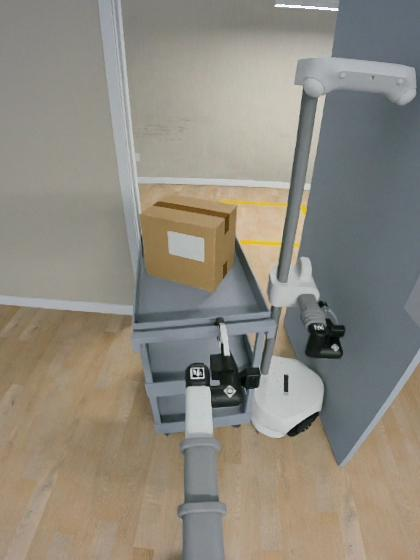

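Request:
move(
  blocking=false,
  cameras=[],
  r2={"base":{"translate_m":0.25,"strafe_m":0.08},"pace":"slow"},
)

Request:
wait(
  seconds=8,
  cameras=["r2_head_camera","r1_head_right_camera"],
)

Scene clock: 1338.70 s.
move: r2 moving
r1: as last shown
r1.base_tilt: forward=-1.6 right=+1.3
r1.lidar_m: 0.88 0.33 0.25 - 0.25 0.25 0.56 0.37 0.25 0.25 0.25 0.26
r1.motor_effort: lift_m=+16(16) arm_m=+4(4) wheel_0=-28(29) wheel_1=+31(32) wheel_2=+9(9)
r1.servo_current: wrist_yaw_rad=46(65) wrist_pitch_rad=46(46) wrist_roll_rad=39(59) gripper_m=52(59)
r1.contact_limits: strafe_m 0.9
r1.wrist_depth_mm: 135 137 - - 298 194 - / - 138 - - 303 195 - / 114 139 229 - 304 196 - / 131 146 - - 307 197 - / - - - - 309 198 163 / - - - 199 251 198 163 / 1708 1576 179 179 179 179 -
r2.base_odometry: x=-1.215 y=-2.430 heading=-1.959
r2.turned_by_wheels: +0.001
r2.turned_by_imu: +0.001
r2.base_tilt: forward=-0.7 right=+0.0
r2.lidar_m: 0.74 1.88 2.47 2.44 2.64 4.04 4.16 2.91 2.31 2.29 0.90 0.80
r2.base_status: translate_m moving; strafe_m moving
r2.joint_positions: lift_m=+0.688 arm_m=+0.365 wrist_yaw_rad=+0.007 wrist_pitch_rad=+0.005 wrist_roll_rad=+1.568 gripper_m=-0.029
r2.joint_status: not commanded
r2.measured_speeds: translate_m=+0.049 strafe_m=+0.016 rotate_rad=+0.001 lift_m=+0.000 arm_m=+0.000 wrist_yaw_rad=-0.022 wrist_pitch_rad=+0.000 wrist_roll_rad=+0.000
r2.motor_effort: lift_m=+18(18) arm_m=+4(4) wheel_0=+10(13) wheel_1=+10(12) wheel_2=-9(10)
r2.servo_current: wrist_yaw_rad=46(78) wrist_pitch_rad=39(46) wrist_roll_rad=33(52) gripper_m=98(98)
r2.contact_limits: arm_m 0
r2.hand_pose: x=+0.8249 y=-0.0853 z=+0.8648 quat_wxyz=(+0.708, +0.706, +0.004, +0.001) (m; r2's base frame)
r2.wrist_depth_mm: 455 466 455 178 239 449 449 / - - - 177 238 1464 1098 / - - - 175 236 1661 - / - - 559 233 234 820 - / - 469 462 172 231 831 - / - 504 187 170 179 - - / - - 539 - 228 - -
pictures: none
No camera images: "cameras" was empty.

Scene clock: 1342.07 s.
earlier move: r2 done
r1.base_odometry: x=-1.475 y=+1.111 heading=+2.977
r1.turned_by_wheels: +0.000
r1.turned_by_imu: +0.000
r1.base_tilt: forward=-1.6 right=+1.3
r1.lidar_m: 5.12 0.32 0.25 - 0.25 0.25 0.55 0.67 0.27 0.27 0.36 0.64
r1.base_status: not commanded
r1.joint_positions: lift_m=+0.500 arm_m=+0.000 wrist_yaw_rad=+3.092 wrist_pitch_rad=+0.002 wrist_roll_rad=+0.000 gripper_m=-0.019
r1.joint_status: not commanded
r1.measured_speeds: all 0
r1.motor_effort: lift_m=+16(16) arm_m=+4(5) wheel_0=-29(29) wheel_1=+31(32) wheel_2=+9(9)
r1.servo_current: wrist_yaw_rad=59(65) wrist_pitch_rad=39(52) wrist_roll_rad=46(65) gripper_m=46(59)
r1.contact_limits: strafe_m 0.9
r1.hand_pose: x=-0.1129 y=+0.1016 z=+0.6779 quat_wxyz=(+0.025, -0.001, +0.000, +1.000) (m; r1's base frame)
r1.wrist_depth_mm: 136 138 - - 298 193 - / - 138 - - 303 195 - / 113 138 229 - 304 197 - / 131 146 - - 307 198 - / - - - - 310 198 163 / - - - 198 251 199 163 / 1808 1618 179 180 180 179 -
r2.base_odometry: x=-1.234 y=-2.679 heading=-1.960
r2.turned_by_wheels: -0.001
r2.turned_by_imu: -0.001
r2.base_tilt: forward=-0.6 right=+0.1
r2.lidar_m: 0.68 0.88 2.37 2.31 2.54 3.85 - 3.06 2.45 2.42 0.76 0.69
r2.base_status: done
r2.joint_positions: lift_m=+0.688 arm_m=+0.365 wrist_yaw_rad=-0.001 wrist_pitch_rad=+0.005 wrist_roll_rad=+1.569 gripper_m=-0.029
r2.joint_status: not commanded
r2.measured_speeds: all 0
r2.motor_effort: lift_m=+18(18) arm_m=+3(4) wheel_0=+1(13) wheel_1=+4(12) wheel_2=-7(13)
r2.servo_current: wrist_yaw_rad=52(78) wrist_pitch_rad=46(52) wrist_roll_rad=59(59) gripper_m=91(98)
r2.contact_limits: arm_m 0
r2.hand_pose: x=+0.8242 y=-0.0876 z=+0.8648 quat_wxyz=(+0.708, +0.706, +0.001, -0.002) (m; r2's base frame)
r2.wrist_depth_mm: - - - 235 - 1618 1160 / - - - 252 291 298 1042 / - - - 263 273 1537 1160 / - - - 193 253 1661 - / - - 634 182 239 820 - / - 492 186 168 178 - - / - 146 449 - 216 - -
wait: 3.37 of 8 s (r2 has come to rest)
pictures: r1_head_right_camera, r2_head_camera
Images, in order (width x height): r1_head_right_camera 420x672, r2_head_camera 420x560.

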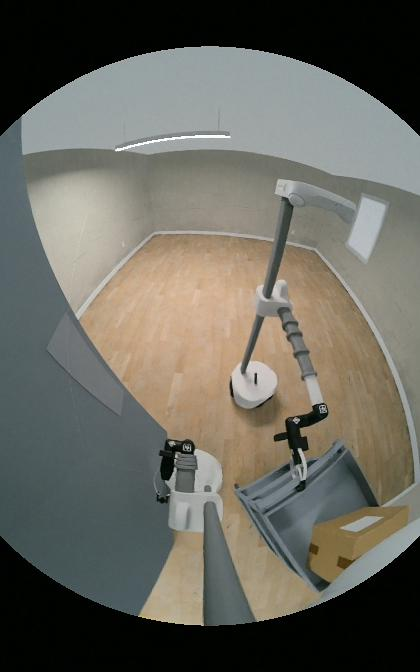

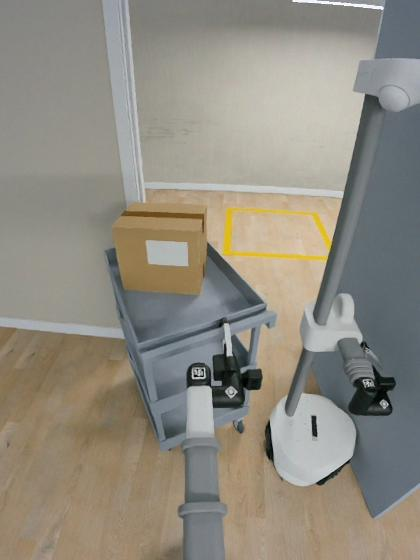

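Request:
move(
  blocking=false,
  cameras=[],
  r2={"base":{"translate_m":-0.25,"strafe_m":0.2},"pace":"slow"},
)

Request:
wait(
  seconds=8,
  cameras=["r2_head_camera","r1_head_right_camera"],
)

Scene clock: 1345.97 s.
move: r2 moving
r1: as last shown
r1.lidar_m: 5.12 0.33 0.25 - 0.25 0.25 0.56 0.68 0.29 0.27 0.37 0.67
r1.motor_effort: lift_m=+16(16) arm_m=+4(5) wheel_0=-28(29) wheel_1=+31(32) wheel_2=+9(9)
r1.servo_current: wrist_yaw_rad=46(59) wrist_pitch_rad=46(46) wrist_roll_rad=39(65) gripper_m=52(59)
r1.contact_limits: strafe_m 0.9
r1.wrist_depth_mm: 136 138 - - 300 194 - / - 138 - - 304 196 - / 113 138 230 - 304 196 - / 131 146 - - 309 198 - / - - - - 309 198 163 / - - - 198 251 198 163 / 1708 1618 179 179 180 179 -
r2.base_odometry: x=-1.223 y=-2.673 heading=-1.960
r2.turned_by_wheels: +0.000
r2.turned_by_imu: +0.001
r2.base_tilt: forward=-0.7 right=+0.1
r2.lidar_m: 0.66 0.86 2.36 2.33 2.55 3.89 - 3.07 2.44 2.43 0.78 0.71
r2.base_status: translate_m moving; strafe_m moving
r2.joint_positions: lift_m=+0.688 arm_m=+0.365 wrist_yaw_rad=-0.001 wrist_pitch_rad=+0.005 wrist_roll_rad=+1.569 gripper_m=-0.029
r2.joint_status: not commanded
r2.measured_speeds: translate_m=-0.041 strafe_m=+0.032 rotate_rad=+0.000 lift_m=+0.000 arm_m=+0.000 wrist_yaw_rad=+0.000 wrist_pitch_rad=+0.000 wrist_roll_rad=+0.000
r2.motor_effort: lift_m=+18(18) arm_m=+1(1) wheel_0=-10(12) wheel_1=+4(5) wheel_2=+8(9)
r2.servo_current: wrist_yaw_rad=46(59) wrist_pitch_rad=46(52) wrist_roll_rad=33(46) gripper_m=85(98)
r2.contact_limits: arm_m 0
r2.hand_pose: x=+0.8242 y=-0.0876 z=+0.8648 quat_wxyz=(+0.708, +0.706, +0.001, -0.002) (m; r2's base frame)
r2.wrist_depth_mm: - - - 231 - 1618 1160 / - - - 251 289 296 294 / - - - 262 271 1576 1182 / - - - 192 253 1808 - / - - 609 181 238 831 - / - 480 186 168 179 - - / - 145 449 - 217 - -
pictures: none
No camera images: "cameras" was empty.

Scene clock: 1349.90 s.
earlier move: r2 done
r1.base_odometry: x=-1.475 y=+1.111 heading=+2.977
r1.turned_by_wheels: +0.000
r1.turned_by_imu: +0.000
r1.base_tilt: forward=-1.6 right=+1.3
r1.lidar_m: 5.13 0.30 0.25 - 0.25 0.25 0.53 1.23 0.49 0.44 0.46 0.92
r1.base_status: not commanded
r1.joint_positions: lift_m=+0.500 arm_m=+0.000 wrist_yaw_rad=+3.092 wrist_pitch_rad=+0.002 wrist_roll_rad=+0.000 gripper_m=-0.019
r1.joint_status: not commanded
r1.measured_speeds: all 0
r1.motor_effort: lift_m=+16(16) arm_m=+4(5) wheel_0=-28(29) wheel_1=+31(32) wheel_2=+9(9)
r1.servo_current: wrist_yaw_rad=39(72) wrist_pitch_rad=46(52) wrist_roll_rad=52(72) gripper_m=52(59)
r1.contact_limits: strafe_m 0.9
r1.hand_pose: x=-0.1129 y=+0.1016 z=+0.6779 quat_wxyz=(+0.025, -0.001, +0.000, +1.000) (m; r1's base frame)
r1.wrist_depth_mm: 136 138 - - 297 193 - / - 138 - - 301 196 - / 113 138 229 - 304 196 - / 132 146 - - 306 198 - / - - - - 309 198 163 / - - - 198 250 198 163 / 1708 1576 179 180 179 179 -
r2.base_odometry: x=-0.955 y=-2.523 heading=-1.959
r2.turned_by_wheels: +0.001
r2.turned_by_imu: +0.001
r2.base_tilt: forward=-0.6 right=+0.1
r2.lidar_m: 0.73 1.94 2.21 2.15 2.36 3.64 4.09 3.27 2.59 2.58 1.09 0.78
r2.base_status: done
r2.joint_positions: lift_m=+0.688 arm_m=+0.365 wrist_yaw_rad=+0.002 wrist_pitch_rad=+0.005 wrist_roll_rad=+1.569 gripper_m=-0.029
r2.joint_status: not commanded
r2.measured_speeds: all 0
r2.motor_effort: lift_m=+18(18) arm_m=-3(3) wheel_0=+0(14) wheel_1=+5(8) wheel_2=+10(14)
r2.servo_current: wrist_yaw_rad=46(59) wrist_pitch_rad=39(52) wrist_roll_rad=52(59) gripper_m=91(98)
r2.contact_limits: arm_m 0
r2.hand_pose: x=+0.8244 y=-0.0869 z=+0.8648 quat_wxyz=(+0.708, +0.706, +0.002, -0.001) (m; r2's base frame)
r2.wrist_depth_mm: - - - 173 234 241 241 / - - - 172 233 1537 1042 / - - - 171 233 809 - / - - 508 171 232 831 - / - 477 466 171 231 831 - / - 508 187 170 179 - - / - - 569 - 231 - -
wait: 3.93 of 8 s (r2 has come to rest)
pictures: r1_head_right_camera, r2_head_camera
Images, in order (width x height): r1_head_right_camera 420x672, r2_head_camera 420x560.

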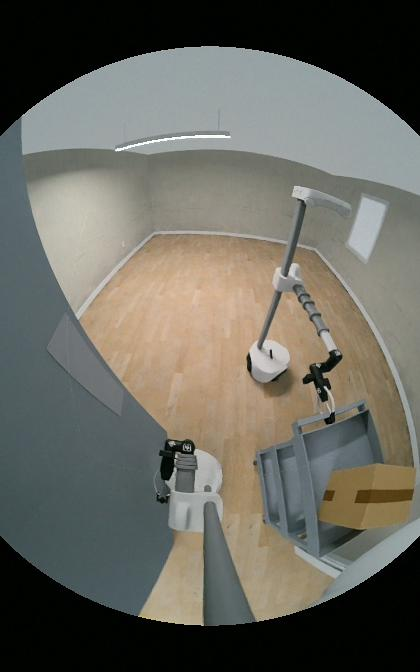

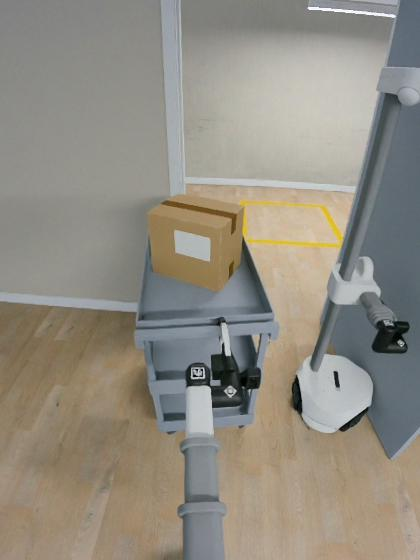

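Request:
move(
  blocking=false,
  cameras=[],
  r2={"base":{"translate_m":-0.2,"strafe_m":0.2},"pace":"slow"},
)

Request:
wait(
  seconds=8,
  cameras=["r2_head_camera"],
)

Scene clock: 1356.13 s.
move: r2 moving
r1: as last shown
r1.lidar_m: 5.12 0.31 0.25 - 0.25 0.25 0.56 1.22 0.50 0.45 0.47 0.91
r1.motor_effort: lift_m=+16(16) arm_m=+4(5) wheel_0=-28(29) wheel_1=+32(32) wheel_2=+9(9)
r1.servo_current: wrist_yaw_rad=59(59) wrist_pitch_rad=46(46) wrist_roll_rad=33(59) gripper_m=52(59)
r1.contact_limits: strafe_m 0.9
r1.wrist_depth_mm: 136 138 - - 298 193 - / - 138 - - 303 196 - / 113 138 231 - 303 196 - / 132 146 - - 304 197 - / - - - - 309 198 163 / - - - 198 250 198 163 / 1708 1661 179 179 179 179 -
r2.base_odometry: x=-0.943 y=-2.518 heading=-1.958
r2.turned_by_wheels: +0.001
r2.turned_by_imu: +0.001
r2.base_tilt: forward=-0.6 right=+0.1
r2.lidar_m: 0.74 1.94 2.19 2.16 2.38 3.63 4.10 3.25 2.61 2.59 1.15 0.79
r2.base_status: translate_m moving; strafe_m moving
r2.joint_positions: lift_m=+0.688 arm_m=+0.365 wrist_yaw_rad=+0.002 wrist_pitch_rad=+0.005 wrist_roll_rad=+1.569 gripper_m=-0.029
r2.joint_status: not commanded
r2.measured_speeds: translate_m=-0.036 strafe_m=+0.036 rotate_rad=+0.000 lift_m=+0.000 arm_m=+0.000 wrist_yaw_rad=+0.000 wrist_pitch_rad=+0.000 wrist_roll_rad=+0.000
r2.motor_effort: lift_m=+18(18) arm_m=-3(4) wheel_0=-5(7) wheel_1=+6(6) wheel_2=+12(14)
r2.servo_current: wrist_yaw_rad=46(52) wrist_pitch_rad=52(52) wrist_roll_rad=46(52) gripper_m=91(98)
r2.contact_limits: arm_m 0
r2.hand_pose: x=+0.8244 y=-0.0869 z=+0.8648 quat_wxyz=(+0.708, +0.706, +0.002, -0.001) (m; r2's base frame)
r2.wrist_depth_mm: - - - 172 233 241 240 / - - - 171 232 1576 1060 / - - - 172 232 798 - / - - 508 171 231 831 - / - 477 466 171 231 842 - / - 512 185 170 179 - - / - 138 574 - 231 - -
pictures: none
No camera images: "cameras" was empty.

Scene clock: 1359.70 s.
earlier move: r2 done
r1.base_odometry: x=-1.475 y=+1.111 heading=+2.977
r1.turned_by_wheels: +0.000
r1.turned_by_imu: +0.000
r1.base_tilt: forward=-1.6 right=+1.3
r1.lidar_m: 5.12 0.31 0.25 - 0.25 0.25 0.53 1.21 0.58 0.54 0.60 1.19
r1.base_status: not commanded
r1.joint_positions: lift_m=+0.500 arm_m=+0.000 wrist_yaw_rad=+3.092 wrist_pitch_rad=+0.002 wrist_roll_rad=+0.000 gripper_m=-0.019
r1.joint_status: not commanded
r1.measured_speeds: all 0
r1.motor_effort: lift_m=+16(16) arm_m=+4(5) wheel_0=-28(29) wheel_1=+32(32) wheel_2=+9(9)
r1.servo_current: wrist_yaw_rad=59(65) wrist_pitch_rad=39(52) wrist_roll_rad=39(65) gripper_m=52(59)
r1.contact_limits: strafe_m 0.9
r1.hand_pose: x=-0.1129 y=+0.1016 z=+0.6779 quat_wxyz=(+0.025, -0.001, +0.000, +1.000) (m; r1's base frame)
r1.wrist_depth_mm: 136 137 - - 301 193 - / - 138 - - 304 196 - / 113 138 229 - 304 196 - / 132 146 - - 306 198 - / - - - - 309 198 163 / - - - 198 251 198 163 / 1708 1618 179 180 179 179 -
r2.base_odometry: x=-0.694 y=-2.414 heading=-1.958
r2.turned_by_wheels: -0.001
r2.turned_by_imu: -0.001
r2.base_tilt: forward=-0.6 right=+0.1
r2.lidar_m: 0.74 2.15 2.03 1.99 2.19 3.32 3.85 3.50 2.77 2.76 1.42 0.78
r2.base_status: done
r2.joint_positions: lift_m=+0.688 arm_m=+0.365 wrist_yaw_rad=-0.001 wrist_pitch_rad=+0.005 wrist_roll_rad=+1.569 gripper_m=-0.029
r2.joint_status: not commanded
r2.measured_speeds: all 0
r2.motor_effort: lift_m=+18(18) arm_m=-3(4) wheel_0=-6(13) wheel_1=+4(7) wheel_2=+4(14)
r2.servo_current: wrist_yaw_rad=39(59) wrist_pitch_rad=46(52) wrist_roll_rad=59(59) gripper_m=91(104)
r2.contact_limits: arm_m 0
r2.hand_pose: x=+0.8242 y=-0.0877 z=+0.8648 quat_wxyz=(+0.708, +0.706, +0.001, -0.002) (m; r2's base frame)
r2.wrist_depth_mm: - - - 150 207 227 1060 / - - - 154 212 798 - / - - 521 157 216 820 - / - 462 455 161 223 831 - / - 504 512 167 229 - - / - - 186 168 179 - - / - - - - 239 - -
wait: 3.57 of 8 s (r2 has come to rest)
pictures: r2_head_camera
Images, in order (width x height): r2_head_camera 420x560.

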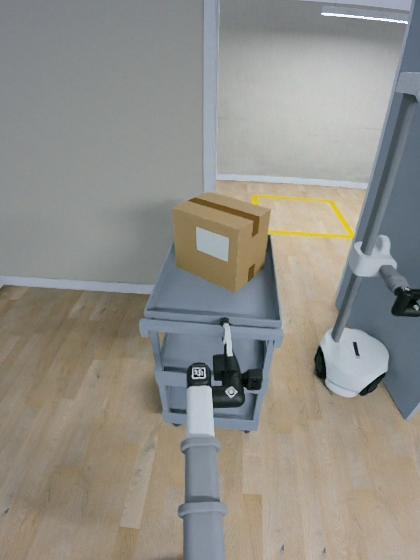

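Request:
move(
  blocking=false,
  cameras=[],
  r2={"base":{"translate_m":-0.12,"strafe_m":0.24},"pace":"slow"},
)

Request:
wait(
  seconds=8,
  cameras=["r2_head_camera"],
)

Scene clock: 1364.60 s.
move: r2 moving
r1: as last shown
r1.lidar_m: 5.12 0.31 0.25 - 0.25 0.25 0.56 1.21 0.61 0.52 0.61 1.20
r1.motor_effort: lift_m=+16(16) arm_m=+4(4) wheel_0=-28(29) wheel_1=+31(32) wheel_2=+9(9)
r1.servo_current: wrist_yaw_rad=39(65) wrist_pitch_rad=46(46) wrist_roll_rad=46(59) gripper_m=59(59)
r1.contact_limits: strafe_m 0.9
r1.wrist_depth_mm: 135 138 - - 298 193 - / - 138 - - 303 195 - / 113 138 229 - 304 196 - / 132 146 - - 307 197 - / - - - - 310 198 163 / - - - 199 250 198 163 / 1708 1618 180 180 179 179 -
r2.base_odometry: x=-0.682 y=-2.413 heading=-1.959
r2.turned_by_wheels: +0.000
r2.turned_by_imu: +0.000
r2.base_tilt: forward=-0.7 right=+0.1
r2.lidar_m: 0.77 2.14 2.01 1.97 2.17 3.29 3.85 3.51 2.81 2.75 1.43 0.76
r2.base_status: translate_m moving; strafe_m moving
r2.joint_positions: lift_m=+0.688 arm_m=+0.365 wrist_yaw_rad=-0.002 wrist_pitch_rad=+0.005 wrist_roll_rad=+1.569 gripper_m=-0.029
r2.joint_status: not commanded
r2.measured_speeds: translate_m=-0.023 strafe_m=+0.044 rotate_rad=+0.001 lift_m=+0.000 arm_m=+0.000 wrist_yaw_rad=+0.000 wrist_pitch_rad=+0.000 wrist_roll_rad=+0.000
r2.motor_effort: lift_m=+18(18) arm_m=-3(4) wheel_0=-10(13) wheel_1=+5(6) wheel_2=+3(7)
r2.servo_current: wrist_yaw_rad=52(59) wrist_pitch_rad=39(52) wrist_roll_rad=39(59) gripper_m=85(98)
r2.contact_limits: arm_m 0
r2.hand_pose: x=+0.8241 y=-0.0879 z=+0.8648 quat_wxyz=(+0.708, +0.706, +0.001, -0.002) (m; r2's base frame)
r2.wrist_depth_mm: - - - 150 206 230 1042 / - - - 153 211 778 - / - - 517 156 217 820 - / - 462 455 160 222 820 - / - 508 512 166 228 - - / - - 186 168 179 - - / - - - - 240 - -
pictures: none
No camera images: "cameras" was empty.

Scene clock: 1368.07 s.
earlier move: r2 done
r1.base_odometry: x=-1.475 y=+1.111 heading=+2.977
r1.turned_by_wheels: +0.000
r1.turned_by_imu: +0.000
r1.base_tilt: forward=-1.6 right=+1.3
r1.lidar_m: 5.12 0.32 0.25 - 0.25 0.25 0.54 1.23 1.10 0.61 0.66 1.49
r1.base_status: not commanded
r1.joint_positions: lift_m=+0.500 arm_m=+0.000 wrist_yaw_rad=+3.092 wrist_pitch_rad=+0.002 wrist_roll_rad=+0.000 gripper_m=-0.019
r1.joint_status: not commanded
r1.measured_speeds: all 0
r1.motor_effort: lift_m=+16(16) arm_m=+4(5) wheel_0=-28(29) wheel_1=+31(32) wheel_2=+9(9)
r1.servo_current: wrist_yaw_rad=46(72) wrist_pitch_rad=39(52) wrist_roll_rad=52(65) gripper_m=52(59)
r1.contact_limits: strafe_m 0.9
r1.hand_pose: x=-0.1129 y=+0.1016 z=+0.6779 quat_wxyz=(+0.025, -0.001, +0.000, +1.000) (m; r1's base frame)
r1.wrist_depth_mm: 135 137 - - 300 193 - / - 138 - - 303 195 - / 113 138 230 - 306 196 - / 132 146 - - 307 197 - / - - - - 309 198 163 / - - - 198 250 198 163 / 1708 1618 179 180 179 179 -
r2.base_odometry: x=-0.427 y=-2.393 heading=-1.959
r2.turned_by_wheels: +0.000
r2.turned_by_imu: -0.001
r2.base_tilt: forward=-0.7 right=+0.0
r2.lidar_m: 0.75 2.29 1.80 1.78 1.93 2.93 3.73 3.77 2.99 2.96 1.57 0.73
r2.base_status: done
r2.joint_positions: lift_m=+0.688 arm_m=+0.365 wrist_yaw_rad=-0.002 wrist_pitch_rad=+0.005 wrist_roll_rad=+1.569 gripper_m=-0.029
r2.joint_status: not commanded
r2.measured_speeds: all 0
r2.motor_effort: lift_m=+18(18) arm_m=-3(4) wheel_0=-8(14) wheel_1=+3(7) wheel_2=+3(7)
r2.servo_current: wrist_yaw_rad=46(59) wrist_pitch_rad=39(52) wrist_roll_rad=46(65) gripper_m=85(104)
r2.contact_limits: arm_m 0
r2.hand_pose: x=+0.8241 y=-0.0880 z=+0.8648 quat_wxyz=(+0.708, +0.706, +0.001, -0.002) (m; r2's base frame)
r2.wrist_depth_mm: - - 504 112 167 - - / - 459 439 121 179 - - / 1576 430 433 129 192 - - / - 504 530 138 206 - - / - - 654 150 223 - - / - - 183 165 178 554 - / - - - - - - 473
wait: 3.47 of 8 s (r2 has come to rest)
pictures: r2_head_camera
Images, in order (width x height): r2_head_camera 420x560.

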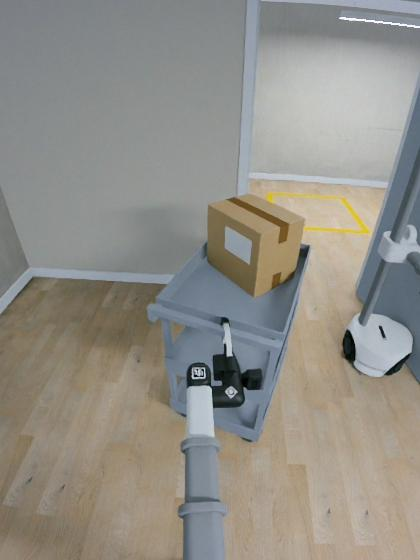

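Request:
move(
  blocking=false,
  cameras=[],
  r2={"base":{"translate_m":0.42,"strafe_m":-0.15},"pace":"slow"},
)

Request:
wait(
  seconds=8,
  cameras=["r2_head_camera"],
)

Scene clock: 1373.70 s.
move: r2 moving
r1: as last shown
r1.lidar_m: 5.10 0.32 0.25 - 0.25 0.25 0.56 1.23 1.07 0.60 0.68 1.50
r1.servo_current: wrist_yaw_rad=33(72) wrist_pitch_rad=39(46) wrist_roll_rad=52(65) gripper_m=59(59)
r1.contact_limits: strafe_m 0.9
r1.wrist_depth_mm: 136 137 - - 301 194 - / - 138 - - 303 195 - / 113 138 230 - 304 196 - / 132 146 - - 307 197 - / - - - - 309 198 163 / - - - 198 251 198 163 / 1756 1661 179 180 179 179 -
r2.base_odometry: x=-0.436 y=-2.403 heading=-1.958
r2.turned_by_wheels: +0.000
r2.turned_by_imu: +0.001
r2.base_tilt: forward=-0.7 right=+0.1
r2.lidar_m: 0.76 2.23 1.81 1.78 1.95 2.93 3.73 3.79 2.99 2.97 1.54 0.73
r2.base_status: translate_m moving; strafe_m moving
r2.joint_positions: lift_m=+0.688 arm_m=+0.365 wrist_yaw_rad=-0.002 wrist_pitch_rad=+0.005 wrist_roll_rad=+1.569 gripper_m=-0.029
r2.joint_status: not commanded
r2.measured_speeds: translate_m=+0.049 strafe_m=-0.018 rotate_rad=-0.002 lift_m=+0.000 arm_m=+0.000 wrist_yaw_rad=+0.000 wrist_pitch_rad=+0.000 wrist_roll_rad=+0.000
r2.motor_effort: lift_m=+18(18) arm_m=-3(4) wheel_0=+6(10) wheel_1=+6(6) wheel_2=-13(13)
r2.servo_current: wrist_yaw_rad=52(59) wrist_pitch_rad=46(46) wrist_roll_rad=33(46) gripper_m=91(91)
r2.contact_limits: arm_m 0
r2.hand_pose: x=+0.8241 y=-0.0880 z=+0.8648 quat_wxyz=(+0.708, +0.706, +0.001, -0.002) (m; r2's base frame)
r2.wrist_depth_mm: - - 496 110 166 - - / - 449 442 120 177 - - / - 427 430 126 190 - - / - 504 539 136 204 - - / - - 654 148 220 - - / - - 183 163 177 1464 - / - - - - - - 477
pictures: none
No camera images: "cameras" was empty.

Scene clock: 1378.90 s.
earlier move: r2 done
r1.base_odometry: x=-1.475 y=+1.111 heading=+2.977
r1.turned_by_wheels: +0.000
r1.turned_by_imu: +0.000
r1.base_tilt: forward=-1.6 right=+1.3
r1.lidar_m: 5.11 0.31 0.25 - 0.25 0.25 0.57 1.20 0.58 0.56 0.73 1.12
r1.base_status: not commanded
r1.joint_positions: lift_m=+0.500 arm_m=+0.000 wrist_yaw_rad=+3.092 wrist_pitch_rad=+0.002 wrist_roll_rad=+0.000 gripper_m=-0.019
r1.joint_status: not commanded
r1.measured_speeds: all 0
r1.motor_effort: lift_m=+16(16) arm_m=+4(5) wheel_0=-28(29) wheel_1=+31(32) wheel_2=+9(9)
r1.servo_current: wrist_yaw_rad=33(72) wrist_pitch_rad=46(52) wrist_roll_rad=59(65) gripper_m=52(59)
r1.contact_limits: strafe_m 0.9
r1.hand_pose: x=-0.1129 y=+0.1016 z=+0.6779 quat_wxyz=(+0.025, -0.001, +0.000, +1.000) (m; r1's base frame)
r1.wrist_depth_mm: 135 137 - - 298 194 - / - 138 - - 303 195 - / 113 138 230 - 306 196 - / 132 146 - - 307 197 - / - - - - 310 198 163 / - - - 198 250 198 163 / 1708 1618 179 180 179 179 -
r2.base_odometry: x=-0.725 y=-2.725 heading=-1.958
r2.turned_by_wheels: +0.000
r2.turned_by_imu: +0.003
r2.base_tilt: forward=-0.6 right=+0.1
r2.lidar_m: 0.72 1.87 1.88 1.87 2.04 3.10 4.16 3.67 2.92 2.86 1.13 0.72
r2.base_status: done
r2.joint_positions: lift_m=+0.688 arm_m=+0.365 wrist_yaw_rad=+0.001 wrist_pitch_rad=+0.005 wrist_roll_rad=+1.569 gripper_m=-0.029
r2.joint_status: not commanded
r2.measured_speeds: all 0
r2.motor_effort: lift_m=+18(18) arm_m=-3(4) wheel_0=+4(15) wheel_1=+5(9) wheel_2=-5(13)
r2.servo_current: wrist_yaw_rad=33(59) wrist_pitch_rad=39(52) wrist_roll_rad=46(65) gripper_m=91(98)
r2.contact_limits: arm_m 0
r2.hand_pose: x=+0.8244 y=-0.0871 z=+0.8648 quat_wxyz=(+0.708, +0.706, +0.002, -0.001) (m; r2's base frame)
r2.wrist_depth_mm: - - 500 111 167 - - / - 455 439 121 177 - - / - 442 427 128 191 - - / - 500 530 137 205 - - / - - 654 149 220 - - / - - 183 162 177 - - / - - - - - - 477
wait: 5.20 of 8 s (r2 has come to rest)
pictures: r2_head_camera
Images, in order (width x height): r2_head_camera 420x560.

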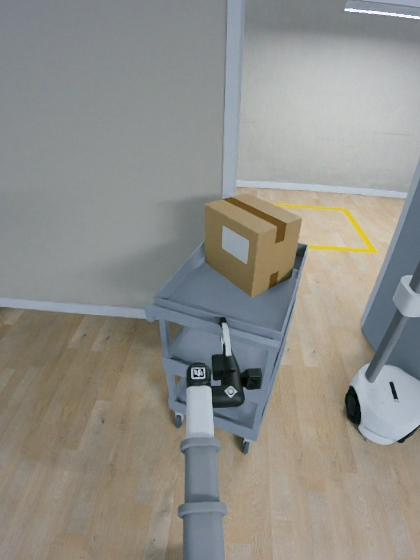

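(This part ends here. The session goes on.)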